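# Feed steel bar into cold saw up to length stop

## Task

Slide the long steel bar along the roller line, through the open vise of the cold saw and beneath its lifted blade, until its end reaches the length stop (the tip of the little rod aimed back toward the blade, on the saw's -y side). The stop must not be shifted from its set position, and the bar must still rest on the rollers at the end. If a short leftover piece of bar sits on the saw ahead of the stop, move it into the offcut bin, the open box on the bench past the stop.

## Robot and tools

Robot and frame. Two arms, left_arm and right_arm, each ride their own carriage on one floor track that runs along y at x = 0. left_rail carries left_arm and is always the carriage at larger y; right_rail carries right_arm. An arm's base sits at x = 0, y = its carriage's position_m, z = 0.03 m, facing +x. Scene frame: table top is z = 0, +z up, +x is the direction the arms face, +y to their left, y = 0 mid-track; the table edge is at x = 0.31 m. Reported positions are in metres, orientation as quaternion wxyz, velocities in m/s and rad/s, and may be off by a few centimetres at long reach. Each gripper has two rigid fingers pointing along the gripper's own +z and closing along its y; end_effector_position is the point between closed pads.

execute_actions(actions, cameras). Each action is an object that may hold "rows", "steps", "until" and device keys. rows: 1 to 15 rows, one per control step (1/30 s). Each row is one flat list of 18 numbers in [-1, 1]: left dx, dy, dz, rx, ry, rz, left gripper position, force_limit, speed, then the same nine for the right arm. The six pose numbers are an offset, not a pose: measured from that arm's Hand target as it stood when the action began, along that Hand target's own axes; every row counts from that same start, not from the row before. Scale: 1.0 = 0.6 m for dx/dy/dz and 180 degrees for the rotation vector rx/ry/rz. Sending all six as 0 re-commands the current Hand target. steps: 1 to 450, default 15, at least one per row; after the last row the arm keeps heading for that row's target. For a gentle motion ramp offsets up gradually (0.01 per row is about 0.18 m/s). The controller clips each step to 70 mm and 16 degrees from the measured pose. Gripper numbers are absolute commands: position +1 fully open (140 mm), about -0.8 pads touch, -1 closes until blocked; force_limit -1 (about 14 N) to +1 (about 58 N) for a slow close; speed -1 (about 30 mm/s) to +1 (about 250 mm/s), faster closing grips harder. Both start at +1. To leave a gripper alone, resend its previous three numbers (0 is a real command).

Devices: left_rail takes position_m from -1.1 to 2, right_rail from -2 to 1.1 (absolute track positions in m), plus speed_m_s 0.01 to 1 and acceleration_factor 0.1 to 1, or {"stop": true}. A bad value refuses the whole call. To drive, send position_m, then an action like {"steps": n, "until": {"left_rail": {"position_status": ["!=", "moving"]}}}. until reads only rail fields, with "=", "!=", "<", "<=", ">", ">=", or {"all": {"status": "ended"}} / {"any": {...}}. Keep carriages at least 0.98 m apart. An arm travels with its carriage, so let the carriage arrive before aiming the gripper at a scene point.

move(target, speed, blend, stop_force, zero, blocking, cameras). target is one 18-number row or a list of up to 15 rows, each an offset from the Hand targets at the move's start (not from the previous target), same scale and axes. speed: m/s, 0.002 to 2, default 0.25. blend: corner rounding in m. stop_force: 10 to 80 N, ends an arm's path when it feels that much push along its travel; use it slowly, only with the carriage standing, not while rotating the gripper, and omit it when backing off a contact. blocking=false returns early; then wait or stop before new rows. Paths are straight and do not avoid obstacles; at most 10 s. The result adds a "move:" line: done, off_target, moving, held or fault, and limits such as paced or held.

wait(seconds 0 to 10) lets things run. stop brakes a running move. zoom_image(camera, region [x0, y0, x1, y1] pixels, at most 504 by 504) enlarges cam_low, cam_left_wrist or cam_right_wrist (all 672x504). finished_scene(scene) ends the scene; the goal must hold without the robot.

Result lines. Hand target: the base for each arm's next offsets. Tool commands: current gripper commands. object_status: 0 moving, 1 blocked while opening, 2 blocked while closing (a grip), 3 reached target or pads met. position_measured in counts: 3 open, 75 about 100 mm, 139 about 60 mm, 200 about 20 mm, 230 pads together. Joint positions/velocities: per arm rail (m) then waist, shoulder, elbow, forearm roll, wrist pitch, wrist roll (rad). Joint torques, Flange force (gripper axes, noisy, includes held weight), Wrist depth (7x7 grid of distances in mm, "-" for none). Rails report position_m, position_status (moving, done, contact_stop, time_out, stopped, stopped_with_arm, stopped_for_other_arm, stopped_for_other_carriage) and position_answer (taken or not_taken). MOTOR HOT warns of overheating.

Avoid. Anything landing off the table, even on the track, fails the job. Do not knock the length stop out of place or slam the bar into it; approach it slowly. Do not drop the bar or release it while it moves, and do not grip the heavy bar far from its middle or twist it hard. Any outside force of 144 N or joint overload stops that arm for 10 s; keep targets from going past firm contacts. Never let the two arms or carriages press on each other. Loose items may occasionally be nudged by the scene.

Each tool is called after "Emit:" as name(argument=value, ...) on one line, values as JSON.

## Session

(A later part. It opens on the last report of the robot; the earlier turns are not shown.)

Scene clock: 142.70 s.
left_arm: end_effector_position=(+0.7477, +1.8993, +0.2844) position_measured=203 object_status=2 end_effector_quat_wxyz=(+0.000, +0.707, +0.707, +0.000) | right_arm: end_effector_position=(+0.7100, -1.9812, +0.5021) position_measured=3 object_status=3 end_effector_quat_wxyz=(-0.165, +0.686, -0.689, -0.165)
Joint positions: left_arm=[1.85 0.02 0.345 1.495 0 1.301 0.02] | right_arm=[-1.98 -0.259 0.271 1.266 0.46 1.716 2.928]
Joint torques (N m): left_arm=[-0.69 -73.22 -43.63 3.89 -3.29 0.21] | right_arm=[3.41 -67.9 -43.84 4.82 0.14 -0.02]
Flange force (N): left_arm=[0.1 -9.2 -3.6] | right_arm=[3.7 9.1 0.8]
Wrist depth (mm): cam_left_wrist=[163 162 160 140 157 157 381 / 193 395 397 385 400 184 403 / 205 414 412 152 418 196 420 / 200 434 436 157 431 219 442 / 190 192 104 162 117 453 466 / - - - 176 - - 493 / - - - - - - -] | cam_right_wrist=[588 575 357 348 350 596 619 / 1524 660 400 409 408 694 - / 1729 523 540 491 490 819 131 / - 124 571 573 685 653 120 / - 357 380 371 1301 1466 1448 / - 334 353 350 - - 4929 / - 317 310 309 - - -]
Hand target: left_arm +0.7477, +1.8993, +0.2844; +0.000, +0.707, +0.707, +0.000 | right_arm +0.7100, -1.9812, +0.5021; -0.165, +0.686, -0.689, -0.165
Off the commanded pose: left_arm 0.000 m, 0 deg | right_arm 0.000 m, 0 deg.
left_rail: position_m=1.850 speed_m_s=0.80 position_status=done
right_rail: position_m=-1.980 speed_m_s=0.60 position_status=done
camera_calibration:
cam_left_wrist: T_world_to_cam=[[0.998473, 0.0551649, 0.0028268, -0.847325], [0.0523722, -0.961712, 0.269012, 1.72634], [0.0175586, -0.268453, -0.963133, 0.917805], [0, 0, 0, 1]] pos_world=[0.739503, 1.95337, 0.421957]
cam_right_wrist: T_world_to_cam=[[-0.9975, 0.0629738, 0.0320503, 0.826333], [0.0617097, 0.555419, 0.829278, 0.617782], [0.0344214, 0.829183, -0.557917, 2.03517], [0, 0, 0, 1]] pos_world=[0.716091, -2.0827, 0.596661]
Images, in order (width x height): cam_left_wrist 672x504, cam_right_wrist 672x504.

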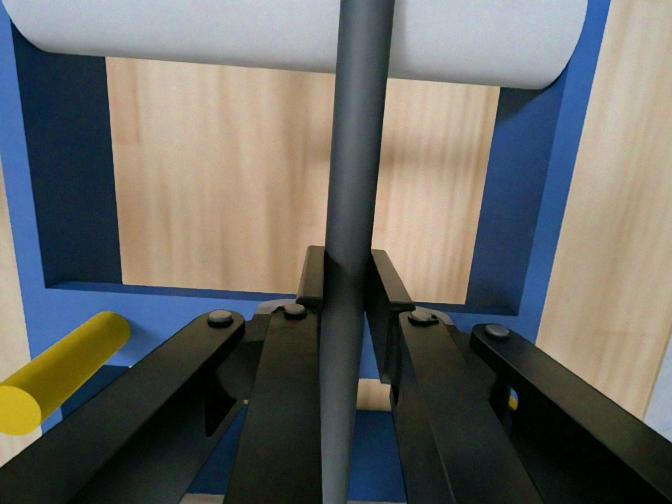

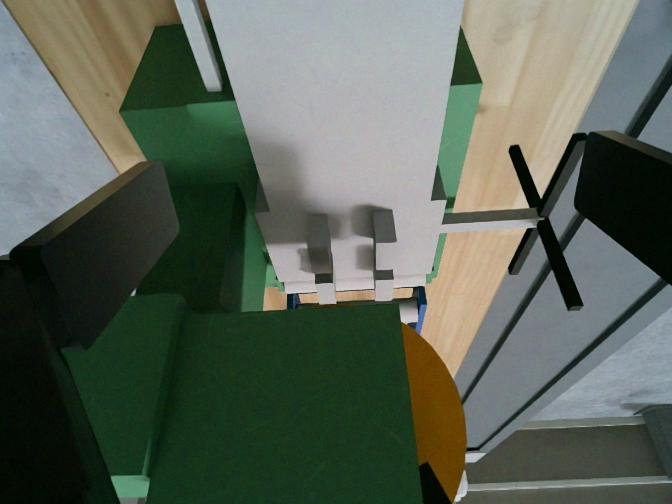

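Emit:
move(target=[0,-0.027,0,0,0,0,-1,0,-1,0,0,0,0,0,0,1,0.1,0], speed=0.03, cameras=["cam_left_wrist"])

Emit:
execute_actions(actions=[{"left_rail":{"position_m":0.1,"speed_m_s":0.45,"acceleration_factor":0.35},"steps":400,"until":{"all":{"status":"ended"}}}], cameras=["cam_left_wrist"])

Emit:
execute_actions(actions=[{"left_rail":{"position_m":-0.34,"speed_m_s":0.3,"acceleration_factor":0.35},"steps":400,"until":{"all":{"status":"ended"}}}], cameras=["cam_right_wrist"])

Emit:
zoom_image(camera="cam_right_wrist", region=[230, 180, 480, 340])

Scene clock: 153.67 s.
left_arm: end_effector_position=(+0.7316, +1.8993, +0.2844) position_measured=203 object_status=2 end_effector_quat_wxyz=(+0.000, +0.707, +0.707, +0.000) | right_arm: end_effector_position=(+0.7100, -1.9812, +0.5021) position_measured=3 object_status=3 end_effector_quat_wxyz=(-0.165, +0.686, -0.689, -0.165)
Joint positions: left_arm=[1.85 0.02 0.32 1.53 0 1.292 0.02] | right_arm=[-1.98 -0.259 0.271 1.266 0.46 1.716 2.928]
Joint torques (N m): left_arm=[-1.45 -75.38 -36.9 4.36 2.86 1.6] | right_arm=[2.89 -67.64 -43.91 4.8 0.13 0.03]
Flange force (N): left_arm=[0.4 9.5 1.7] | right_arm=[3.0 9.7 1.3]
Wrist depth (mm): cam_left_wrist=[162 162 160 142 157 157 165 / 178 392 397 146 399 215 181 / 181 407 419 406 419 224 418 / 188 430 436 158 442 219 444 / 196 191 105 162 117 199 463 / - - - 176 - - 486 / - - - - - - -] | cam_right_wrist=[586 572 356 349 349 606 616 / 1555 698 398 411 417 698 717 / - 523 - 484 505 799 131 / - 126 - 579 606 658 114 / - 360 376 376 1232 - - / - 340 341 334 - 4826 4633 / - 317 324 314 312 - -]
Hand target: left_arm +0.7315, +1.8993, +0.2844; +0.000, +0.707, +0.707, +0.000 | right_arm +0.7100, -1.9812, +0.5021; -0.165, +0.686, -0.689, -0.165
Off the commanded pose: left_arm 0.000 m, 0 deg | right_arm 0.000 m, 0 deg.
left_rail: position_m=1.850 speed_m_s=0.80 position_status=done
right_rail: position_m=-1.980 speed_m_s=0.60 position_status=done
move: done
camera_calibration:
cam_left_wrist: T_world_to_cam=[[0.998473, 0.055165, 0.00282852, -0.83115], [0.0523714, -0.961705, 0.269036, 1.72714], [0.0175616, -0.268477, -0.963126, 0.918228], [0, 0, 0, 1]] pos_world=[0.723303, 1.95337, 0.422057]
Images, in order (width x height): cam_left_wrist 672x504.

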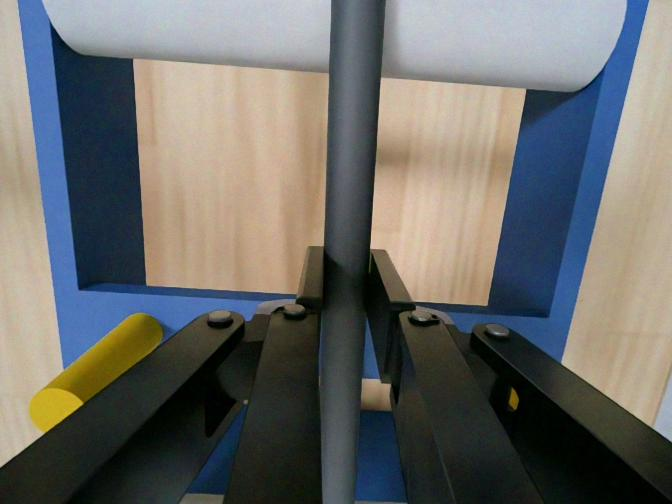

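Scene clock: 159.07 s.
left_arm: end_effector_position=(+0.7315, +0.1493, +0.2844) position_measured=203 object_status=2 end_effector_quat_wxyz=(+0.000, +0.707, +0.707, +0.000) | right_arm: end_effector_position=(+0.7100, -1.9812, +0.5021) position_measured=3 object_status=3 end_effector_quat_wxyz=(-0.165, +0.686, -0.689, -0.165)
Joint positions: left_arm=[0.1 0.02 0.32 1.53 0 1.292 0.02] | right_arm=[-1.98 -0.259 0.271 1.266 0.46 1.716 2.928]
Joint torques (N m): left_arm=[-2.1 -73.28 -39.19 4.35 0.53 1.53] | right_arm=[2.83 -67.63 -44.05 4.83 0.18 -0.01]
Flange force (N): left_arm=[1.0 2.8 -0.7] | right_arm=[2.7 9.5 2.1]
Wrist depth (mm): cam_left_wrist=[166 372 380 141 382 379 182 / 172 389 396 147 403 231 182 / 175 170 171 152 175 176 418 / 186 256 437 157 441 189 446 / 199 243 97 165 117 215 466 / - - - 176 - - 490 / - - - 186 - - -] | cam_right_wrist=[582 571 356 349 346 603 594 / 1466 505 409 404 403 696 658 / 1755 146 - 463 513 802 131 / - 136 534 581 631 696 120 / - 111 376 - 1294 1309 1524 / - 337 347 - 347 1980 4728 / - 316 308 - 416 4542 -]
Hand target: left_arm +0.7315, +0.1493, +0.2844; +0.000, +0.707, +0.707, +0.000 | right_arm +0.7100, -1.9812, +0.5021; -0.165, +0.686, -0.689, -0.165
Tool commands: left_gripper/position=-1.0 left_gripper/force_limit=+0.0 left_gripper/speed=-1.0 right_gripper/position=+1.0 right_gripper/force_limit=+0.1 right_gripper/speed=+0.0
Off the commanded pose: left_arm 0.000 m, 0 deg | right_arm 0.000 m, 0 deg.
left_rail: position_m=0.100 speed_m_s=0.45 position_status=done
right_rail: position_m=-1.980 speed_m_s=0.60 position_status=done
camera_calibration:
cam_left_wrist: T_world_to_cam=[[0.998473, 0.055165, 0.00282852, -0.734617], [0.0523714, -0.961705, 0.269036, 0.0442801], [0.0175616, -0.268477, -0.963126, 0.448323], [0, 0, 0, 1]] pos_world=[0.723303, 0.203474, 0.421957]
Images, in order (width x height): cam_left_wrist 672x504.

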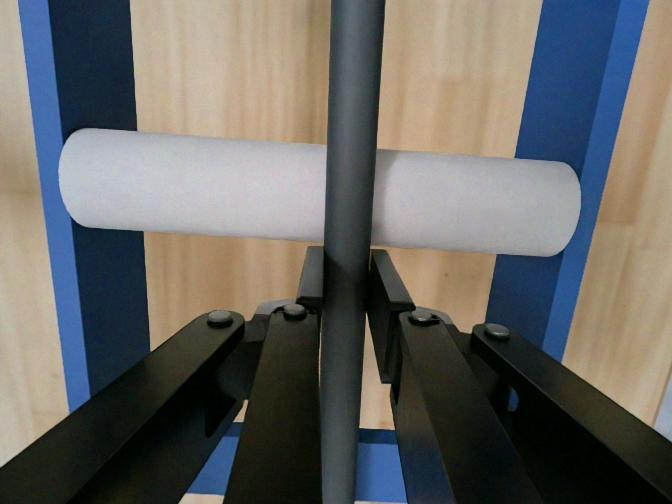

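Scene clock: 161.63 s.
left_arm: end_effector_position=(+0.7315, -0.2907, +0.2844) position_measured=203 object_status=2 end_effector_quat_wxyz=(+0.000, +0.707, +0.707, +0.000) | right_arm: end_effector_position=(+0.7100, -1.9812, +0.5021) position_measured=3 object_status=3 end_effector_quat_wxyz=(-0.165, +0.686, -0.689, -0.165)
Joint positions: left_arm=[-0.34 0.02 0.32 1.53 0 1.292 0.02] | right_arm=[-1.98 -0.259 0.271 1.266 0.46 1.716 2.928]
Joint torques (N m): left_arm=[-1.64 -73.03 -39.28 4.38 0.34 1.54] | right_arm=[2.58 -68.14 -43.95 4.82 0.18 -0.01]
Flange force (N): left_arm=[0.3 2.2 -0.8] | right_arm=[3.1 8.3 1.5]
Wrist depth (mm): cam_left_wrist=[167 372 381 141 380 379 182 / 178 390 396 146 399 230 181 / 181 409 414 152 419 225 417 / 187 259 399 157 429 220 441 / 200 245 105 163 117 215 462 / - - - - - - 492 / - - - - - - -] | cam_right_wrist=[581 571 354 348 351 606 610 / 1485 702 407 411 - 702 - / 1729 522 459 461 522 804 131 / - 125 - 565 605 998 120 / - 364 383 381 1309 1395 1371 / - 333 342 336 434 1667 - / - 311 314 309 332 1631 -]
Hand target: left_arm +0.7315, -0.2907, +0.2844; +0.000, +0.707, +0.707, +0.000 | right_arm +0.7100, -1.9812, +0.5021; -0.165, +0.686, -0.689, -0.165
Tool commands: left_gripper/position=-1.0 left_gripper/force_limit=+0.0 left_gripper/speed=-1.0 right_gripper/position=+1.0 right_gripper/force_limit=+0.1 right_gripper/speed=+0.0
Off the commanded pose: left_arm 0.000 m, 0 deg | right_arm 0.000 m, 0 deg.
left_rail: position_m=-0.340 speed_m_s=0.30 position_status=done
right_rail: position_m=-1.980 speed_m_s=0.60 position_status=done
camera_calibration:
cam_right_wrist: T_world_to_cam=[[-0.9975, 0.0629738, 0.0320503, 0.826333], [0.0617097, 0.555419, 0.829278, 0.617782], [0.0344214, 0.829183, -0.557917, 2.03517], [0, 0, 0, 1]] pos_world=[0.716091, -2.0827, 0.596661]
Images, in order (width x height): cam_right_wrist 672x504.

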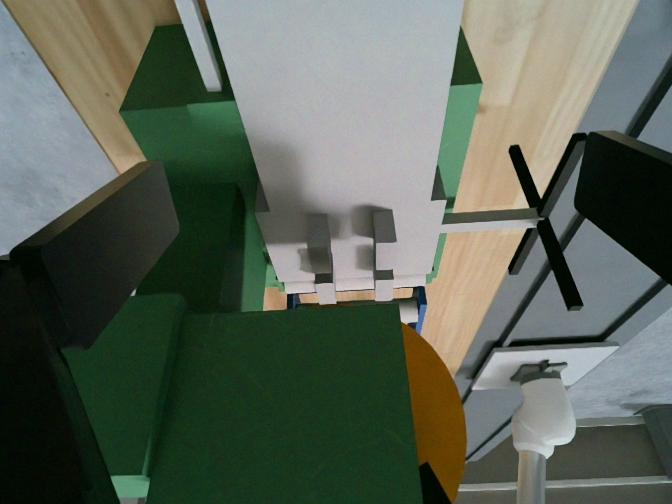

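Scaled by 2.016 from the camera's 672x504 image, which has a finer 960x720 frame.

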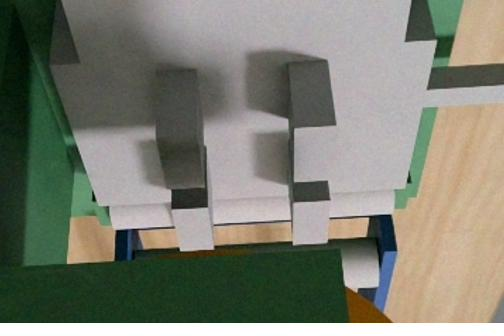

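Emit:
execute_actions(actions=[{"left_rail":{"position_m":-0.365,"speed_m_s":0.2,"acceleration_factor":0.3},"steps":400,"until":{"all":{"status":"ended"}}}], cameras=["cam_right_wrist"])

Emit:
zoom_image(camera="cam_right_wrist", region=[270, 200, 430, 320])

Scene clock: 168.30 s.
left_arm: end_effector_position=(+0.7315, -0.3157, +0.2844) position_measured=203 object_status=2 end_effector_quat_wxyz=(+0.000, +0.707, +0.707, +0.000) | right_arm: end_effector_position=(+0.7100, -1.9812, +0.5021) position_measured=3 object_status=3 end_effector_quat_wxyz=(-0.165, +0.686, -0.689, -0.165)
Joint positions: left_arm=[-0.365 0.02 0.32 1.53 0 1.292 0.02] | right_arm=[-1.98 -0.259 0.271 1.266 0.46 1.716 2.928]
Joint torques (N m): left_arm=[-2.08 -72.68 -39.22 4.39 0.33 1.51] | right_arm=[3 -67.7 -43.98 4.84 0.15 0.02]
Flange force (N): left_arm=[0.9 1.5 -1.7] | right_arm=[3.5 9.7 1.2]
Wrist depth (mm): cam_left_wrist=[166 370 380 - 382 380 182 / 178 395 399 146 399 230 181 / 181 407 414 152 421 225 417 / 188 259 304 156 347 219 442 / 200 243 96 166 118 215 463 / - - - 176 - - 490 / - - - 186 - - -] | cam_right_wrist=[586 578 345 348 349 605 596 / 1524 504 428 405 463 702 683 / 1729 553 519 482 509 804 131 / - 126 585 597 613 651 114 / - 356 379 383 1324 1404 - / - 337 358 - - 1598 4633 / - - 308 308 307 1742 -]
Hand target: left_arm +0.7315, -0.3157, +0.2844; +0.000, +0.707, +0.707, +0.000 | right_arm +0.7100, -1.9812, +0.5021; -0.165, +0.686, -0.689, -0.165
Tool commands: left_gripper/position=-1.0 left_gripper/force_limit=+0.0 left_gripper/speed=-1.0 right_gripper/position=+1.0 right_gripper/force_limit=+0.1 right_gripper/speed=+0.0
Off the commanded pose: left_arm 0.000 m, 0 deg | right_arm 0.000 m, 0 deg.
left_rail: position_m=-0.365 speed_m_s=0.20 position_status=done
right_rail: position_m=-1.980 speed_m_s=0.60 position_status=done
camera_calibration:
cam_right_wrist: T_world_to_cam=[[-0.9975, 0.0629738, 0.0320503, 0.826333], [0.0617097, 0.555419, 0.829278, 0.617782], [0.0344214, 0.829183, -0.557917, 2.03517], [0, 0, 0, 1]] pos_world=[0.716091, -2.0827, 0.596661]
Images, in order (width x height): cam_right_wrist 672x504.

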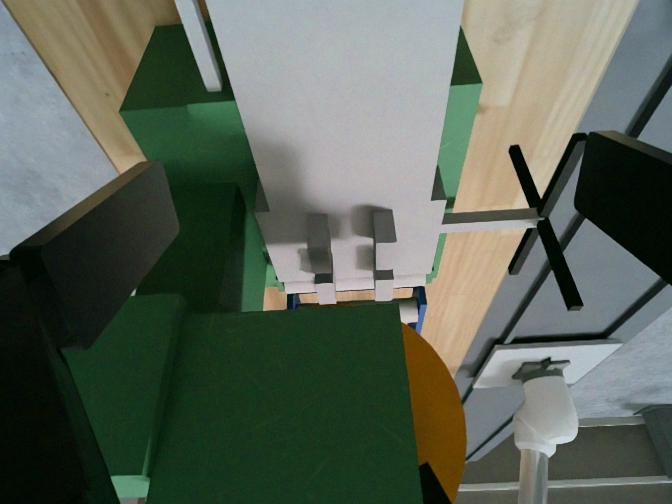

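Scaled by 3.150 from the camera's 672x504 image, which has a finer 960x720 frame.

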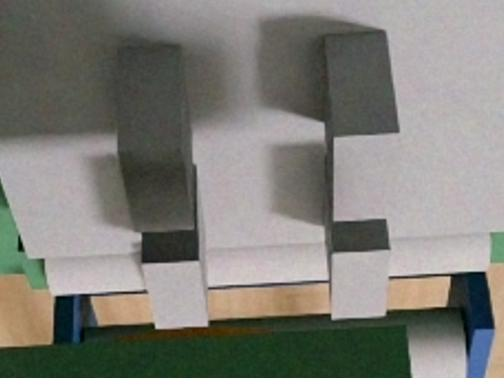

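Emit:
move(target=[0,0,0,0,0,0,-1,0,-1,-0.095,0,0.217,0,0,0,1,0.1,0], speed=0.25, cameras=["cam_left_wrist","cam_right_wrist"])

Emit:
zoom_image(camera="cam_right_wrist", region=[230, 180, 500, 400])

Scene clock: 173.87 s.
left_arm: end_effector_position=(+0.7315, -0.3157, +0.2844) position_measured=203 object_status=2 end_effector_quat_wxyz=(+0.000, +0.707, +0.707, +0.000) | right_arm: end_effector_position=(+0.7104, -1.8712, +0.4120) position_measured=3 object_status=3 end_effector_quat_wxyz=(-0.165, +0.686, -0.689, -0.165)
Joint positions: left_arm=[-0.365 0.02 0.32 1.53 0 1.292 0.02] | right_arm=[-1.98 -0.108 0.255 1.449 0.47 1.5 2.988]
Joint torques (N m): left_arm=[-2.07 -72.81 -39.15 4.23 0.35 1.53] | right_arm=[2.74 -66.98 -44.08 4.77 0.03 -0.01]
Flange force (N): left_arm=[0.9 1.5 -1.6] | right_arm=[4.6 6.8 -0.6]
Wrist depth (mm): cam_left_wrist=[167 375 380 140 384 377 183 / 177 395 397 146 399 230 181 / 181 407 416 152 417 225 414 / 187 261 306 158 344 221 442 / 200 243 96 165 117 215 465 / - - - 177 - - 492 / - - - 186 - - -] | cam_right_wrist=[460 267 256 257 259 499 513 / 582 353 299 299 300 603 581 / 1655 - 375 361 361 706 131 / - 135 434 420 451 901 115 / - 339 649 553 1058 1030 1301 / - 236 233 230 230 1457 3861 / - 216 217 214 209 1620 -]
Hand target: left_arm +0.7315, -0.3157, +0.2844; +0.000, +0.707, +0.707, +0.000 | right_arm +0.7104, -1.8712, +0.4120; -0.165, +0.686, -0.689, -0.165
Off the commanded pose: left_arm 0.000 m, 0 deg | right_arm 0.000 m, 0 deg.
left_rail: position_m=-0.365 speed_m_s=0.20 position_status=done
right_rail: position_m=-1.980 speed_m_s=0.60 position_status=done
move: done
camera_calibration:
cam_left_wrist: T_world_to_cam=[[0.998473, 0.055165, 0.00282852, -0.70896], [0.0523714, -0.961705, 0.269036, -0.403009], [0.0175616, -0.268477, -0.963126, 0.323455], [0, 0, 0, 1]] pos_world=[0.723303, -0.261626, 0.421957]
cam_right_wrist: T_world_to_cam=[[-0.997497, 0.0630556, 0.0319935, 0.822884], [0.061708, 0.555414, 0.829281, 0.631341], [0.0345212, 0.82918, -0.557915, 1.89374], [0, 0, 0, 1]] pos_world=[0.716491, -1.9728, 0.506661]
Images, in order (width x height): cam_left_wrist 672x504, cam_right_wrist 672x504.

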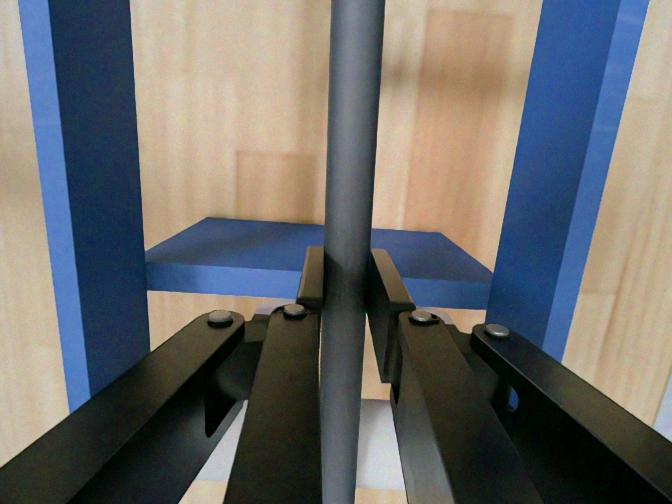

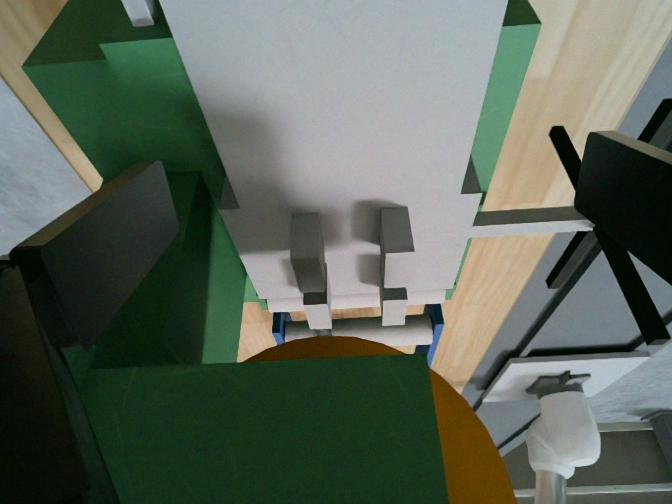

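Scaled by 1.867 from the camera's 672x504 image, which has a finer 960x720 frame.

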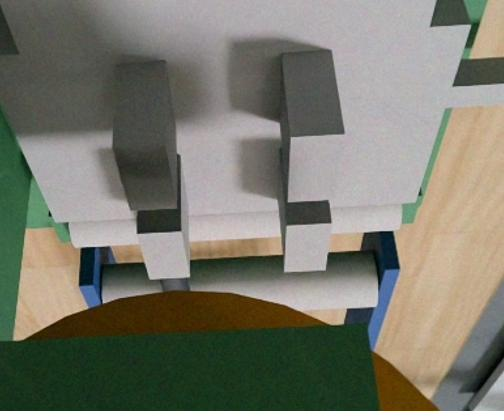

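Emit:
execute_actions(actions=[{"left_rail":{"position_m":-0.25,"speed_m_s":0.2,"acceleration_factor":0.3},"steps":400,"until":{"all":{"status":"ended"}}},{"rows":[[0,0,0,0,0,0,-0.2,0,-0.8,0,0,0,0,0,0,1,0.1,0]],"steps":35}], cameras=["cam_left_wrist"])

Emit:
move(target=[0,0,-0.1,0,0,0,-0.2,0,-0.8,0,0,0,0,0,0,1,0.1,0], speed=0.2, cameras=[])

Emit:
execute_actions(actions=[{"left_rail":{"position_m":-0.9,"speed_m_s":0.5,"acceleration_factor":0.5},"steps":400,"until":{"all":{"status":"ended"}}}], cameras=["cam_left_wrist","cam_right_wrist"])

Scene clock: 199.80 s.
left_arm: end_effector_position=(+0.7315, -0.2007, +0.2844) position_measured=154 object_status=3 end_effector_quat_wxyz=(+0.000, +0.707, +0.707, +0.000) | right_arm: end_effector_position=(+0.7104, -1.8712, +0.4120) position_measured=3 object_status=3 end_effector_quat_wxyz=(-0.165, +0.686, -0.689, -0.165)
Joint positions: left_arm=[-0.25 0.02 0.32 1.53 0 1.292 0.02] | right_arm=[-1.98 -0.108 0.255 1.449 0.47 1.5 2.988]
Joint torques (N m): left_arm=[-0.54 -73.61 -41.89 3.97 -0.92 0.3] | right_arm=[2.97 -66.42 -44.02 4.79 0.11 0.01]
Flange force (N): left_arm=[0.1 -1.4 0.4] | right_arm=[4.4 7.5 -0.5]
Flange force at the end of the 1st action (N): left_arm=[4.4 1.8 -0.8] | right_arm=[4.0 8.9 0.0]
Wrist depth (mm): cam_left_wrist=[158 159 164 161 374 223 173 / 164 163 163 149 162 162 174 / 181 406 416 152 422 212 419 / 188 425 434 161 435 220 438 / 198 - 110 169 122 216 467 / - - 316 294 - - - / - - - 512 - - -] | cam_right_wrist=[358 260 255 259 259 486 514 / 613 373 320 313 313 592 588 / 1631 393 371 361 363 713 131 / - 127 438 429 431 852 114 / - - 1164 546 845 1301 - / - 237 234 236 230 1555 4371 / - 217 216 210 209 1555 -]
Hand target: left_arm +0.7315, -0.2007, +0.2844; +0.000, +0.707, +0.707, +0.000 | right_arm +0.7104, -1.8712, +0.4120; -0.165, +0.686, -0.689, -0.165
Off the commanded pose: left_arm 0.000 m, 0 deg | right_arm 0.000 m, 0 deg.
left_rail: position_m=-0.250 speed_m_s=0.20 position_status=done
right_rail: position_m=-1.980 speed_m_s=0.60 position_status=done
camera_calibration:
cam_left_wrist: T_world_to_cam=[[0.998473, 0.055165, 0.00282852, -0.715304], [0.0523714, -0.961705, 0.269036, -0.292413], [0.0175616, -0.268477, -0.963126, 0.354329], [0, 0, 0, 1]] pos_world=[0.723303, -0.146626, 0.421957]
Images, in order (width x height): cam_left_wrist 672x504.

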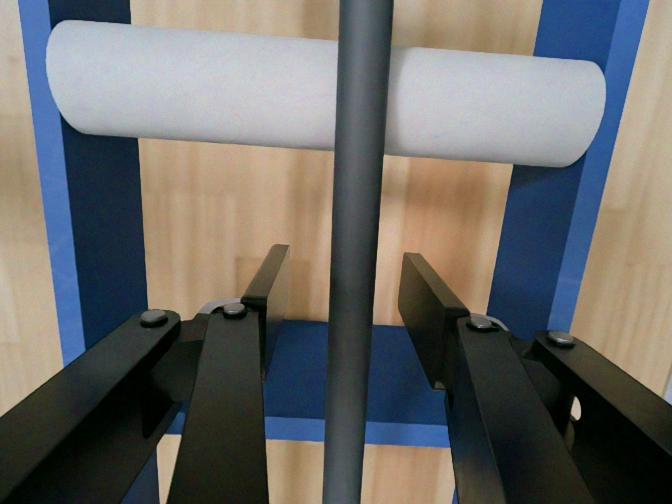

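Scene clock: 200.57 s.
left_arm: end_effector_position=(+0.7315, -0.2007, +0.3445) position_measured=154 object_status=3 end_effector_quat_wxyz=(+0.000, +0.707, +0.707, +0.000) | right_arm: end_effector_position=(+0.7104, -1.8712, +0.4120) position_measured=3 object_status=3 end_effector_quat_wxyz=(-0.165, +0.686, -0.689, -0.165)
Joint positions: left_arm=[-0.25 0.02 0.298 1.449 0 1.394 0.02] | right_arm=[-1.98 -0.108 0.255 1.449 0.47 1.5 2.988]
Joint torques (N m): left_arm=[-0.52 -72.24 -42.84 4.03 -0.92 0.28] | right_arm=[2.78 -66.04 -44.09 4.74 0.07 0.02]
Flange force (N): left_arm=[0.1 -1.6 0.6] | right_arm=[4.1 8.1 -0.2]
Wrist depth (mm): cam_left_wrist=[432 222 429 432 436 256 441 / 450 221 219 217 222 225 463 / 474 268 475 473 478 281 483 / 497 280 498 492 491 502 506 / 517 262 110 429 122 526 538 / - - 553 354 - - - / - - - 312 - - -] | cam_right_wrist=[466 261 256 258 259 337 515 / 374 - 288 299 303 596 576 / 1631 404 - 359 362 713 131 / - 125 451 408 431 855 115 / - - 1007 552 1020 - 384 / - 238 236 235 230 1555 4212 / - 216 217 210 213 1565 -]
Hand target: left_arm +0.7315, -0.2007, +0.3444; +0.000, +0.707, +0.707, +0.000 | right_arm +0.7104, -1.8712, +0.4120; -0.165, +0.686, -0.689, -0.165
Off the commanded pose: left_arm 0.000 m, 0 deg | right_arm 0.000 m, 0 deg.
left_rail: position_m=-0.250 speed_m_s=0.20 position_status=done
right_rail: position_m=-1.980 speed_m_s=0.60 position_status=done
move: done
No camera images: "cameras" was empty.

Scene clock: 203.10 s.
left_arm: end_effector_position=(+0.7315, -0.8507, +0.3444) position_measured=154 object_status=3 end_effector_quat_wxyz=(+0.000, +0.707, +0.707, +0.000) | right_arm: end_effector_position=(+0.7104, -1.8712, +0.4120) position_measured=3 object_status=3 end_effector_quat_wxyz=(-0.165, +0.686, -0.689, -0.165)
Joint positions: left_arm=[-0.9 0.02 0.298 1.449 0 1.394 0.02] | right_arm=[-1.98 -0.108 0.255 1.449 0.47 1.5 2.988]
Joint torques (N m): left_arm=[-0.11 -72.62 -43 4.12 -0.93 0.29] | right_arm=[2.81 -66.23 -44.02 4.8 0.04 -0.05]
Flange force (N): left_arm=[-0.4 -1.8 0.8] | right_arm=[3.3 8.6 -0.6]
Wrist depth (mm): cam_left_wrist=[430 213 209 210 210 214 440 / 454 245 454 456 455 247 458 / 474 268 472 470 474 287 485 / 497 251 492 254 307 501 508 / 522 - 114 259 122 520 537 / - - 549 550 - - - / - - - 287 - - -] | cam_right_wrist=[371 267 256 256 259 494 515 / 387 - 297 302 304 605 589 / 1598 137 357 366 361 689 131 / - 125 441 425 431 877 120 / - - 1245 550 702 1130 1034 / - 237 238 233 232 - 1098 / - 216 214 210 210 - -]
Hand target: left_arm +0.7315, -0.8507, +0.3444; +0.000, +0.707, +0.707, +0.000 | right_arm +0.7104, -1.8712, +0.4120; -0.165, +0.686, -0.689, -0.165
Tool commands: left_gripper/position=-0.2 left_gripper/force_limit=+0.0 left_gripper/speed=-0.8 right_gripper/position=+1.0 right_gripper/force_limit=+0.1 right_gripper/speed=+0.0
Off the commanded pose: left_arm 0.000 m, 0 deg | right_arm 0.000 m, 0 deg.
left_rail: position_m=-0.900 speed_m_s=0.50 position_status=done
right_rail: position_m=-1.980 speed_m_s=0.60 position_status=done
camera_calibration:
cam_left_wrist: T_world_to_cam=[[0.998473, 0.055165, 0.00282852, -0.679616], [0.0523714, -0.961705, 0.269036, -0.933663], [0.0175616, -0.268477, -0.963126, 0.237607], [0, 0, 0, 1]] pos_world=[0.723303, -0.796626, 0.481957]
cam_right_wrist: T_world_to_cam=[[-0.9975, 0.0629738, 0.0320503, 0.822699], [0.0617097, 0.555419, 0.829278, 0.631435], [0.0344214, 0.829183, -0.557917, 1.89377], [0, 0, 0, 1]] pos_world=[0.716491, -1.9728, 0.506561]
Images, in order (width x height): cam_left_wrist 672x504, cam_right_wrist 672x504.

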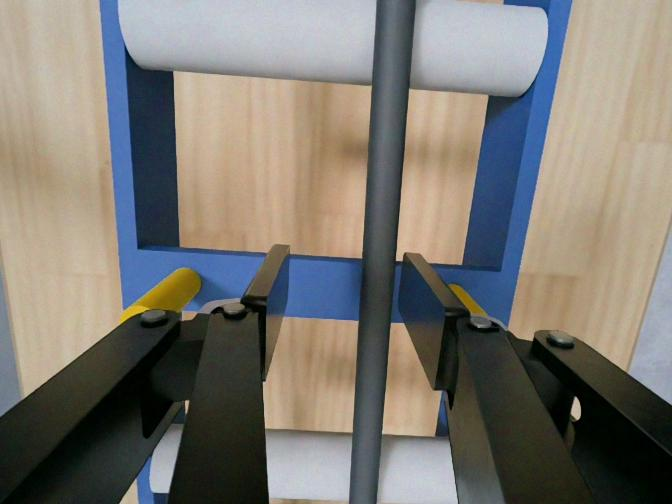

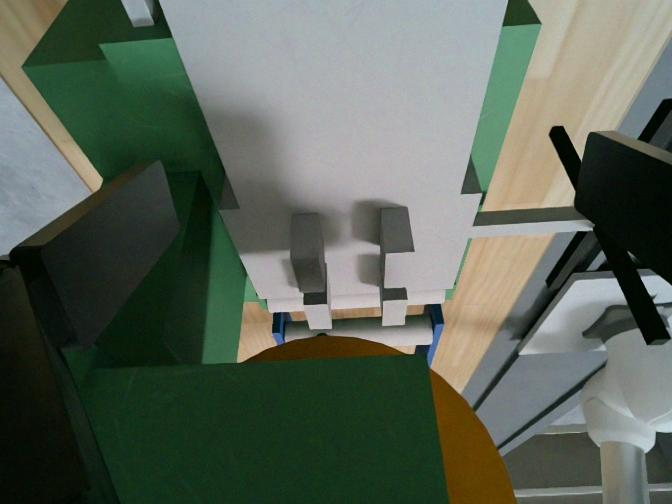

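Emit:
move(target=[-0.55,0.055,0,0,0,0,0,0,-0.5,0,0,0,0,0,0,1,0.1,0], speed=0.3, cameras=["cam_left_wrist","cam_right_wrist"])

Scene clock: 208.17 s.
left_arm: end_effector_position=(+0.7646, -1.1807, +0.3445) position_measured=129 object_status=3 end_effector_quat_wxyz=(+0.000, +0.707, +0.707, +0.000) | right_arm: end_effector_position=(+0.7104, -1.8712, +0.4120) position_measured=3 object_status=3 end_effector_quat_wxyz=(-0.165, +0.686, -0.689, -0.165)
Joint positions: left_arm=[-0.9 -0.394 0.431 1.263 0 1.447 -0.394] | right_arm=[-1.98 -0.108 0.255 1.449 0.47 1.5 2.988]
Joint torques (N m): left_arm=[-0.56 -86.86 -43.44 4.12 -0.93 0.31] | right_arm=[3.19 -66.34 -44.25 4.84 0.06 -0.01]
Flange force (N): left_arm=[0.5 -0.5 1.0] | right_arm=[4.9 8.2 -0.4]
Wrist depth (mm): cam_left_wrist=[225 268 437 211 224 434 440 / 240 448 452 448 453 455 461 / 248 464 474 473 308 481 481 / 491 487 492 492 300 501 511 / 518 109 140 440 151 531 1374 / - - - 251 291 - 93 / - - 282 283 285 - -] | cam_right_wrist=[483 264 258 257 241 502 517 / 387 - 299 299 303 603 578 / 1576 405 357 359 364 711 131 / - 125 442 423 431 888 120 / - - 658 562 1030 1053 1043 / - 239 230 231 229 1796 1063 / - 216 216 210 211 - 1007]
Hand target: left_arm +0.7645, -1.1808, +0.3444; +0.000, +0.707, +0.707, +0.000 | right_arm +0.7104, -1.8712, +0.4120; -0.165, +0.686, -0.689, -0.165
Off the commanded pose: left_arm 0.000 m, 0 deg | right_arm 0.000 m, 0 deg.
left_rail: position_m=-0.900 speed_m_s=0.50 position_status=done
right_rail: position_m=-1.980 speed_m_s=0.60 position_status=done
move: done
camera_calibration:
cam_left_wrist: T_world_to_cam=[[0.998468, 0.055264, 0.00280661, -0.694241], [0.0524748, -0.961732, 0.26892, -1.25274], [0.0175608, -0.268361, -0.963158, 0.1487], [0, 0, 0, 1]] pos_world=[0.756303, -1.12653, 0.482057]
cam_right_wrist: T_world_to_cam=[[-0.9975, 0.0629738, 0.0320503, 0.822699], [0.0617097, 0.555419, 0.829278, 0.631435], [0.0344214, 0.829183, -0.557917, 1.89377], [0, 0, 0, 1]] pos_world=[0.716491, -1.9728, 0.506561]
Images, in order (width x height): cam_left_wrist 672x504, cam_right_wrist 672x504.

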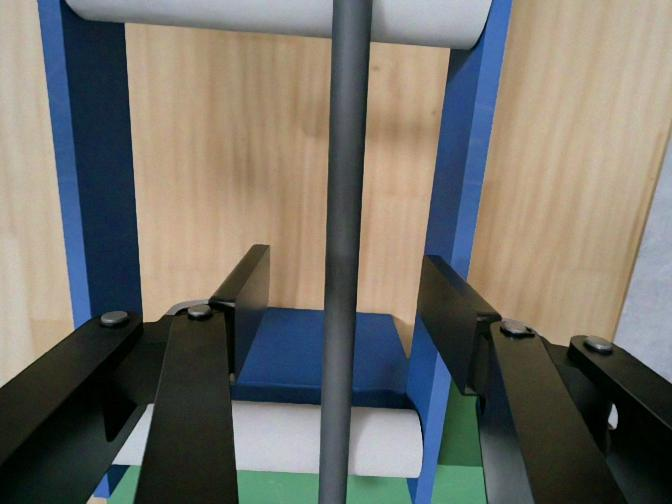

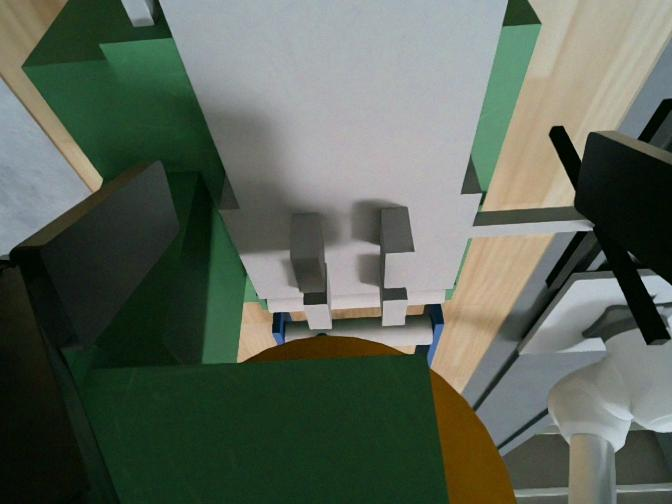

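Emit:
move(target=[0,-0.002,0.097,0,0,0,0,0,-0.5,0,0,0,0,0,0,1,0.1,0], speed=0.15, cameras=[])

Emit:
execute_actions(actions=[{"rows":[[0,0,0,0,0,0,-1,0,-1,0,0,0,0,0,0,1,0.1,0]],"steps":70}], cameras=["cam_left_wrist"])

Emit:
move(target=[0,-0.05,0,0,0,0,-1,0,-1,0,0,0,0,0,0,1,0.1,0], speed=0.03, cameras=["cam_left_wrist"])

Scene clock: 224.77 s.
left_arm: end_effector_position=(+0.7633, -1.1807, +0.2863) position_measured=129 object_status=3 end_effector_quat_wxyz=(+0.000, +0.707, +0.707, +0.000) | right_arm: end_effector_position=(+0.7104, -1.8712, +0.4120) position_measured=3 object_status=3 end_effector_quat_wxyz=(-0.165, +0.686, -0.689, -0.165)
Joint positions: left_arm=[-0.9 -0.395 0.446 1.347 0 1.349 -0.395] | right_arm=[-1.98 -0.108 0.255 1.449 0.47 1.5 2.988]
Joint torques (N m): left_arm=[-0.8 -86.43 -42.83 4.02 -0.95 0.23] | right_arm=[2.98 -66.28 -44.13 4.79 0.07 0.02]
Flange force (N): left_arm=[1.5 -2.0 1.1] | right_arm=[4.0 8.4 -0.4]
Wrist depth (mm): cam_left_wrist=[213 380 382 143 382 184 385 / 217 398 399 148 396 193 403 / 231 415 414 155 415 208 423 / 224 437 433 164 437 433 442 / - 109 140 172 151 461 463 / - - 353 181 330 - 93 / - - 239 195 - - -] | cam_right_wrist=[476 267 255 259 259 341 510 / 638 382 297 300 303 597 572 / 1667 - - 360 377 683 131 / - 127 446 417 429 908 120 / - - 675 564 1012 1170 1030 / - 238 235 231 232 1379 1043 / - 217 217 210 210 - 1016]
Hand target: left_arm +0.7633, -1.1807, +0.2862; +0.000, +0.707, +0.707, +0.000 | right_arm +0.7104, -1.8712, +0.4120; -0.165, +0.686, -0.689, -0.165
Off the commanded pose: left_arm 0.000 m, 0 deg | right_arm 0.000 m, 0 deg.
left_rail: position_m=-0.900 speed_m_s=0.50 position_status=done
right_rail: position_m=-1.980 speed_m_s=0.60 position_status=done
move: done
No camera images: "cameras" was empty.

Scene clock: 227.30 s.
left_arm: end_effector_position=(+0.7633, -1.1807, +0.2862) position_measured=202 object_status=2 end_effector_quat_wxyz=(+0.000, +0.707, +0.707, +0.000) | right_arm: end_effector_position=(+0.7104, -1.8712, +0.4120) position_measured=3 object_status=3 end_effector_quat_wxyz=(-0.165, +0.686, -0.689, -0.165)
Joint positions: left_arm=[-0.9 -0.395 0.446 1.347 0 1.349 -0.395] | right_arm=[-1.98 -0.108 0.255 1.449 0.47 1.5 2.988]
Joint torques (N m): left_arm=[-0.46 -83.83 -42.69 4.58 -2.16 1.03] | right_arm=[2.94 -66.29 -44.21 4.8 0.11 0.01]
Flange force (N): left_arm=[1.1 -5.2 -1.8] | right_arm=[4.2 8.3 -0.1]
Wrist depth (mm): cam_left_wrist=[212 378 382 143 382 184 384 / 217 397 400 147 397 194 407 / 229 419 421 155 417 209 423 / 224 438 436 161 429 436 441 / 229 452 96 168 117 461 470 / - - - 178 - - 492 / - - - 188 - - -] | cam_right_wrist=[473 - 255 257 259 340 507 / 393 - 299 300 303 582 578 / 1643 146 373 359 377 711 131 / - 127 450 409 449 861 114 / - 315 1034 539 1077 1141 1025 / - 237 229 234 231 - 1058 / - 223 216 211 216 1043 1016]
Hand target: left_arm +0.7633, -1.1807, +0.2862; +0.000, +0.707, +0.707, +0.000 | right_arm +0.7104, -1.8712, +0.4120; -0.165, +0.686, -0.689, -0.165
Off the commanded pose: left_arm 0.000 m, 0 deg | right_arm 0.000 m, 0 deg.
left_rail: position_m=-0.900 speed_m_s=0.50 position_status=done
right_rail: position_m=-1.980 speed_m_s=0.60 position_status=done
camera_calibration:
cam_left_wrist: T_world_to_cam=[[0.998475, 0.0551395, 0.00273029, -0.692987], [0.0523738, -0.961713, 0.269006, -1.23703], [0.0174586, -0.268453, -0.963135, 0.0925052], [0, 0, 0, 1]] pos_world=[0.755103, -1.12663, 0.423757]
Images, in order (width x height): cam_left_wrist 672x504.

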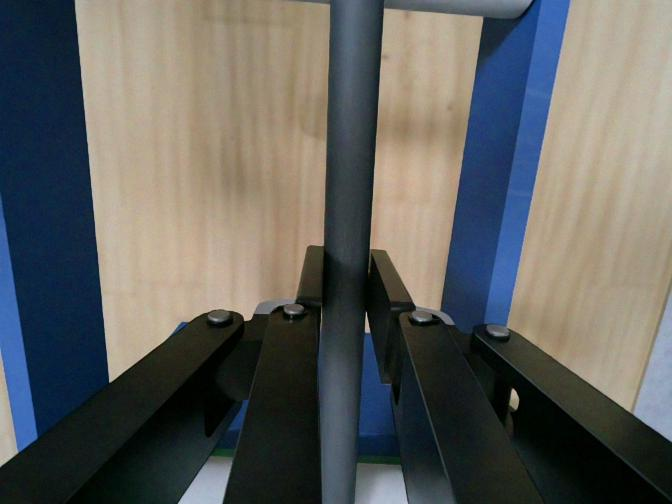

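Scene clock: 228.57 s.
left_arm: end_effector_position=(+0.7334, -1.1807, +0.2862) position_measured=202 object_status=2 end_effector_quat_wxyz=(+0.000, +0.707, +0.707, +0.000) | right_arm: end_effector_position=(+0.7104, -1.8712, +0.4120) position_measured=3 object_status=3 end_effector_quat_wxyz=(-0.165, +0.686, -0.689, -0.165)
Joint positions: left_arm=[-0.9 -0.41 0.401 1.413 0 1.328 -0.41] | right_arm=[-1.98 -0.108 0.255 1.449 0.47 1.5 2.988]
Joint torques (N m): left_arm=[-1.55 -84.12 -40.87 2.98 0.98 -0.43] | right_arm=[3.04 -66.43 -44.06 4.83 0.07 0]
Flange force (N): left_arm=[1.5 3.6 1.9] | right_arm=[4.2 8.2 -0.7]
Wrist depth (mm): cam_left_wrist=[179 378 380 382 385 379 179 / 181 391 398 148 400 225 393 / 184 407 418 154 418 210 423 / 190 429 437 161 443 215 443 / 202 245 104 167 118 214 466 / - - - 179 - - 489 / - - - 187 - - -] | cam_right_wrist=[369 261 249 257 259 341 519 / 377 355 298 300 304 578 581 / 1598 404 357 358 361 687 131 / - 125 435 401 431 888 114 / - 118 549 556 1016 1194 1007 / - 236 237 234 230 - 1039 / - 218 219 211 212 - 1025]
Hand target: left_arm +0.7333, -1.1807, +0.2862; +0.000, +0.707, +0.707, +0.000 | right_arm +0.7104, -1.8712, +0.4120; -0.165, +0.686, -0.689, -0.165
Off the commanded pose: left_arm 0.000 m, 0 deg | right_arm 0.000 m, 0 deg.
left_rail: position_m=-0.900 speed_m_s=0.50 position_status=done
right_rail: position_m=-1.980 speed_m_s=0.60 position_status=done
move: done
camera_calibration:
cam_left_wrist: T_world_to_cam=[[0.998473, 0.055165, 0.00282852, -0.663044], [0.0523714, -0.961705, 0.269036, -1.23546], [0.0175616, -0.268477, -0.963126, 0.0929237], [0, 0, 0, 1]] pos_world=[0.725103, -1.12663, 0.423757]
Images, in order (width x height): cam_left_wrist 672x504.

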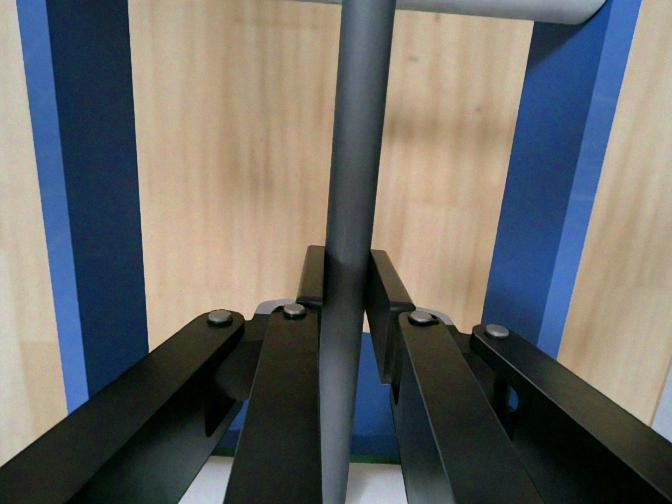

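Emit:
move(target=[0,-0.03,0,0,0,0,-1,0,-1,0,0,0,0,0,0,1,0.1,0], speed=0.03, cameras=["cam_left_wrist"])

Emit:
zoom_image(camera="cam_left_wrist", region=[0, 0, 504, 504])

Scene clock: 236.07 s.
left_arm: end_effector_position=(+0.7154, -1.1807, +0.2862) position_measured=202 object_status=2 end_effector_quat_wxyz=(+0.000, +0.707, +0.707, +0.000) | right_arm: end_effector_position=(+0.7104, -1.8712, +0.4120) position_measured=3 object_status=3 end_effector_quat_wxyz=(-0.165, +0.686, -0.689, -0.165)
Joint positions: left_arm=[-0.9 -0.419 0.374 1.451 0 1.316 -0.419] | right_arm=[-1.98 -0.108 0.255 1.449 0.47 1.5 2.988]
Joint torques (N m): left_arm=[-1.63 -80.86 -39.67 2.64 1.29 -0.81] | right_arm=[2.95 -66.32 -44.22 4.79 0.11 -0.01]
Flange force (N): left_arm=[1.2 5.8 1.7] | right_arm=[3.8 8.6 -0.1]
Wrist depth (mm): cam_left_wrist=[165 206 379 380 385 384 174 / 390 225 399 148 402 397 186 / 414 216 417 155 420 414 192 / 434 237 435 160 444 251 441 / 460 198 96 167 122 219 470 / - - - 178 - - 487 / - - - 188 - - -] | cam_right_wrist=[459 258 255 258 260 500 508 / 581 351 298 293 291 591 588 / 1655 - 356 371 370 717 131 / - 125 439 423 454 849 115 / - - 1130 543 830 1287 994 / - 238 - 230 233 - 1072 / - - 216 211 211 - 998]
Hand target: left_arm +0.7153, -1.1807, +0.2862; +0.000, +0.707, +0.707, +0.000 | right_arm +0.7104, -1.8712, +0.4120; -0.165, +0.686, -0.689, -0.165
Off the commanded pose: left_arm 0.000 m, 0 deg | right_arm 0.000 m, 0 deg.
left_rail: position_m=-0.900 speed_m_s=0.50 position_status=done
right_rail: position_m=-1.980 speed_m_s=0.60 position_status=done
move: done
camera_calibration:
cam_left_wrist: T_world_to_cam=[[0.998473, 0.055165, 0.00282852, -0.645072], [0.0523714, -0.961705, 0.269036, -1.23452], [0.0175616, -0.268477, -0.963126, 0.0932399], [0, 0, 0, 1]] pos_world=[0.707103, -1.12663, 0.423757]
Images, in order (width x height): cam_left_wrist 672x504.

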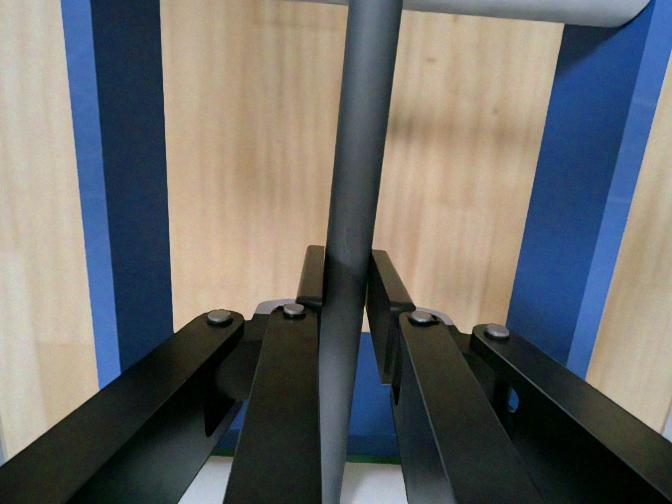

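Scaled by 1.000.

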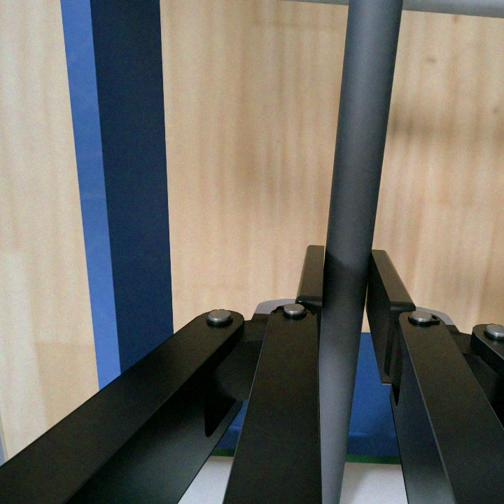

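Emit:
move(target=[0,0.04,0,0,0,0,-1,0,-1,0,0,0,0,0,0,1,0.1,0], speed=0.03, cameras=["cam_left_wrist"])

Scene clock: 248.47 s.
left_arm: end_effector_position=(+0.7393, -1.1807, +0.2862) position_measured=202 object_status=2 end_effector_quat_wxyz=(+0.000, +0.707, +0.707, +0.000) | right_arm: end_effector_position=(+0.7104, -1.8712, +0.4120) position_measured=3 object_status=3 end_effector_quat_wxyz=(-0.165, +0.686, -0.689, -0.165)
Joint positions: left_arm=[-0.9 -0.407 0.41 1.4 0 1.332 -0.407] | right_arm=[-1.98 -0.108 0.255 1.449 0.47 1.5 2.988]
Joint torques (N m): left_arm=[1.67 -79.79 -44.74 5.27 -3.84 0.56] | right_arm=[2.81 -66.04 -44.03 4.8 0.13 -0.01]
Flange force (N): left_arm=[1.0 -10.7 -2.6] | right_arm=[3.8 8.3 -0.3]
Wrist depth (mm): cam_left_wrist=[186 380 385 376 384 206 383 / 189 393 400 149 403 213 402 / 195 411 417 155 420 199 421 / 190 435 439 161 438 218 443 / 202 259 96 167 118 232 468 / - - - 179 - - 492 / - - - 187 - - -] | cam_right_wrist=[369 263 256 258 259 509 515 / 591 420 297 301 295 602 579 / 1609 135 353 358 398 713 131 / - 126 450 420 429 888 115 / - 267 490 552 1030 1176 1030 / - 238 238 232 - 1609 1043 / - 216 213 210 213 - 1030]
Hand target: left_arm +0.7393, -1.1807, +0.2862; +0.000, +0.707, +0.707, +0.000 | right_arm +0.7104, -1.8712, +0.4120; -0.165, +0.686, -0.689, -0.165
Off the commanded pose: left_arm 0.000 m, 0 deg | right_arm 0.000 m, 0 deg.
left_rail: position_m=-0.900 speed_m_s=0.50 position_status=done
right_rail: position_m=-1.980 speed_m_s=0.60 position_status=done
move: done
camera_calibration:
cam_left_wrist: T_world_to_cam=[[0.998473, 0.0551649, 0.0028268, -0.669035], [0.0523722, -0.961712, 0.269012, -1.23577], [0.0175586, -0.268453, -0.963133, 0.0928511], [0, 0, 0, 1]] pos_world=[0.731103, -1.12663, 0.423757]
Images, in order (width x height): cam_left_wrist 672x504.

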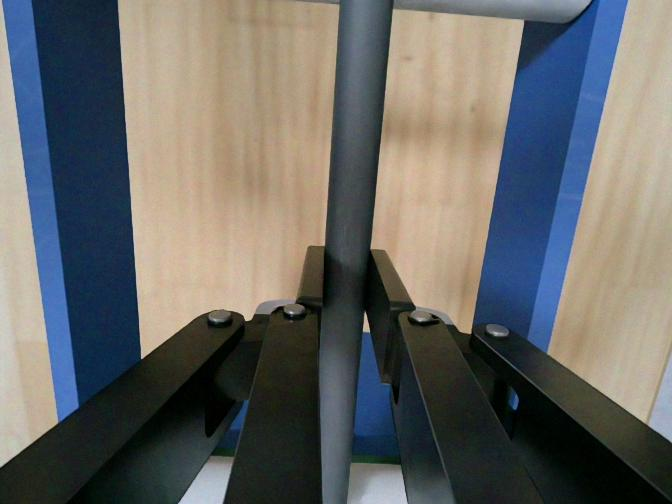

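Emit:
execute_actions(actions=[{"rows":[[0,0,0,0,0,0,-0.2,0,-0.8,0,0,0,0,0,0,1,0.1,0]],"steps":35},{"left_rail":{"position_m":-0.33,"speed_m_s":0.4,"acceleration_factor":0.5},"steps":400,"until":{"all":{"status":"ended"}}}], cameras=["cam_left_wrist"])

Scene clock: 256.90 s.
left_arm: end_effector_position=(+0.7393, -0.6108, +0.2862) position_measured=154 object_status=3 end_effector_quat_wxyz=(+0.000, +0.707, +0.707, +0.000) | right_arm: end_effector_position=(+0.7104, -1.8712, +0.4120) position_measured=3 object_status=3 end_effector_quat_wxyz=(-0.165, +0.686, -0.689, -0.165)
Joint positions: left_arm=[-0.33 -0.407 0.41 1.4 0 1.332 -0.407] | right_arm=[-1.98 -0.108 0.255 1.449 0.47 1.5 2.988]
Joint torques (N m): left_arm=[-1.19 -82.86 -42.35 3.99 -0.92 0.26] | right_arm=[2.63 -66.34 -44.03 4.75 0.07 -0.01]
Flange force (N): left_arm=[1.7 -1.2 0.5] | right_arm=[3.4 8.0 -0.2]
Flange force at the end of the 1st action (N): left_arm=[0.5 -1.3 0.4] | right_arm=[3.2 8.3 0.3]
Wrist depth (mm): cam_left_wrist=[187 378 382 142 383 220 382 / 189 394 397 147 403 214 402 / 194 413 419 156 421 209 421 / 189 432 437 162 439 219 443 / 201 260 110 170 121 217 468 / - - 478 227 - - - / - - - 212 - - -] | cam_right_wrist=[384 266 255 258 259 339 515 / 548 372 298 302 311 597 578 / 1691 405 359 357 365 717 131 / - 125 432 423 452 877 115 / - - 671 476 711 1176 - / - 237 235 232 337 1514 1544 / - 217 214 210 211 1514 -]
Hand target: left_arm +0.7393, -0.6108, +0.2862; +0.000, +0.707, +0.707, +0.000 | right_arm +0.7104, -1.8712, +0.4120; -0.165, +0.686, -0.689, -0.165
Off the commanded pose: left_arm 0.000 m, 0 deg | right_arm 0.000 m, 0 deg.
left_rail: position_m=-0.330 speed_m_s=0.40 position_status=done
right_rail: position_m=-1.980 speed_m_s=0.60 position_status=done
camera_calibration:
cam_left_wrist: T_world_to_cam=[[0.998473, 0.055165, 0.00282852, -0.70048], [0.0523714, -0.961705, 0.269036, -0.687632], [0.0175616, -0.268477, -0.963126, 0.245947], [0, 0, 0, 1]] pos_world=[0.731103, -0.556626, 0.423857]
Images, in order (width x height): cam_left_wrist 672x504.

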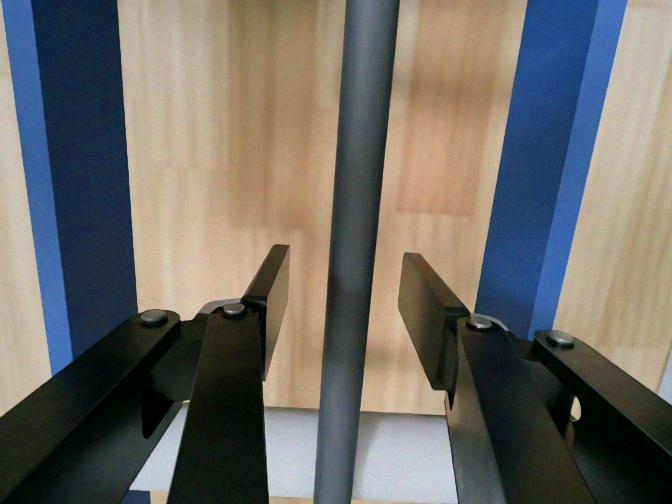

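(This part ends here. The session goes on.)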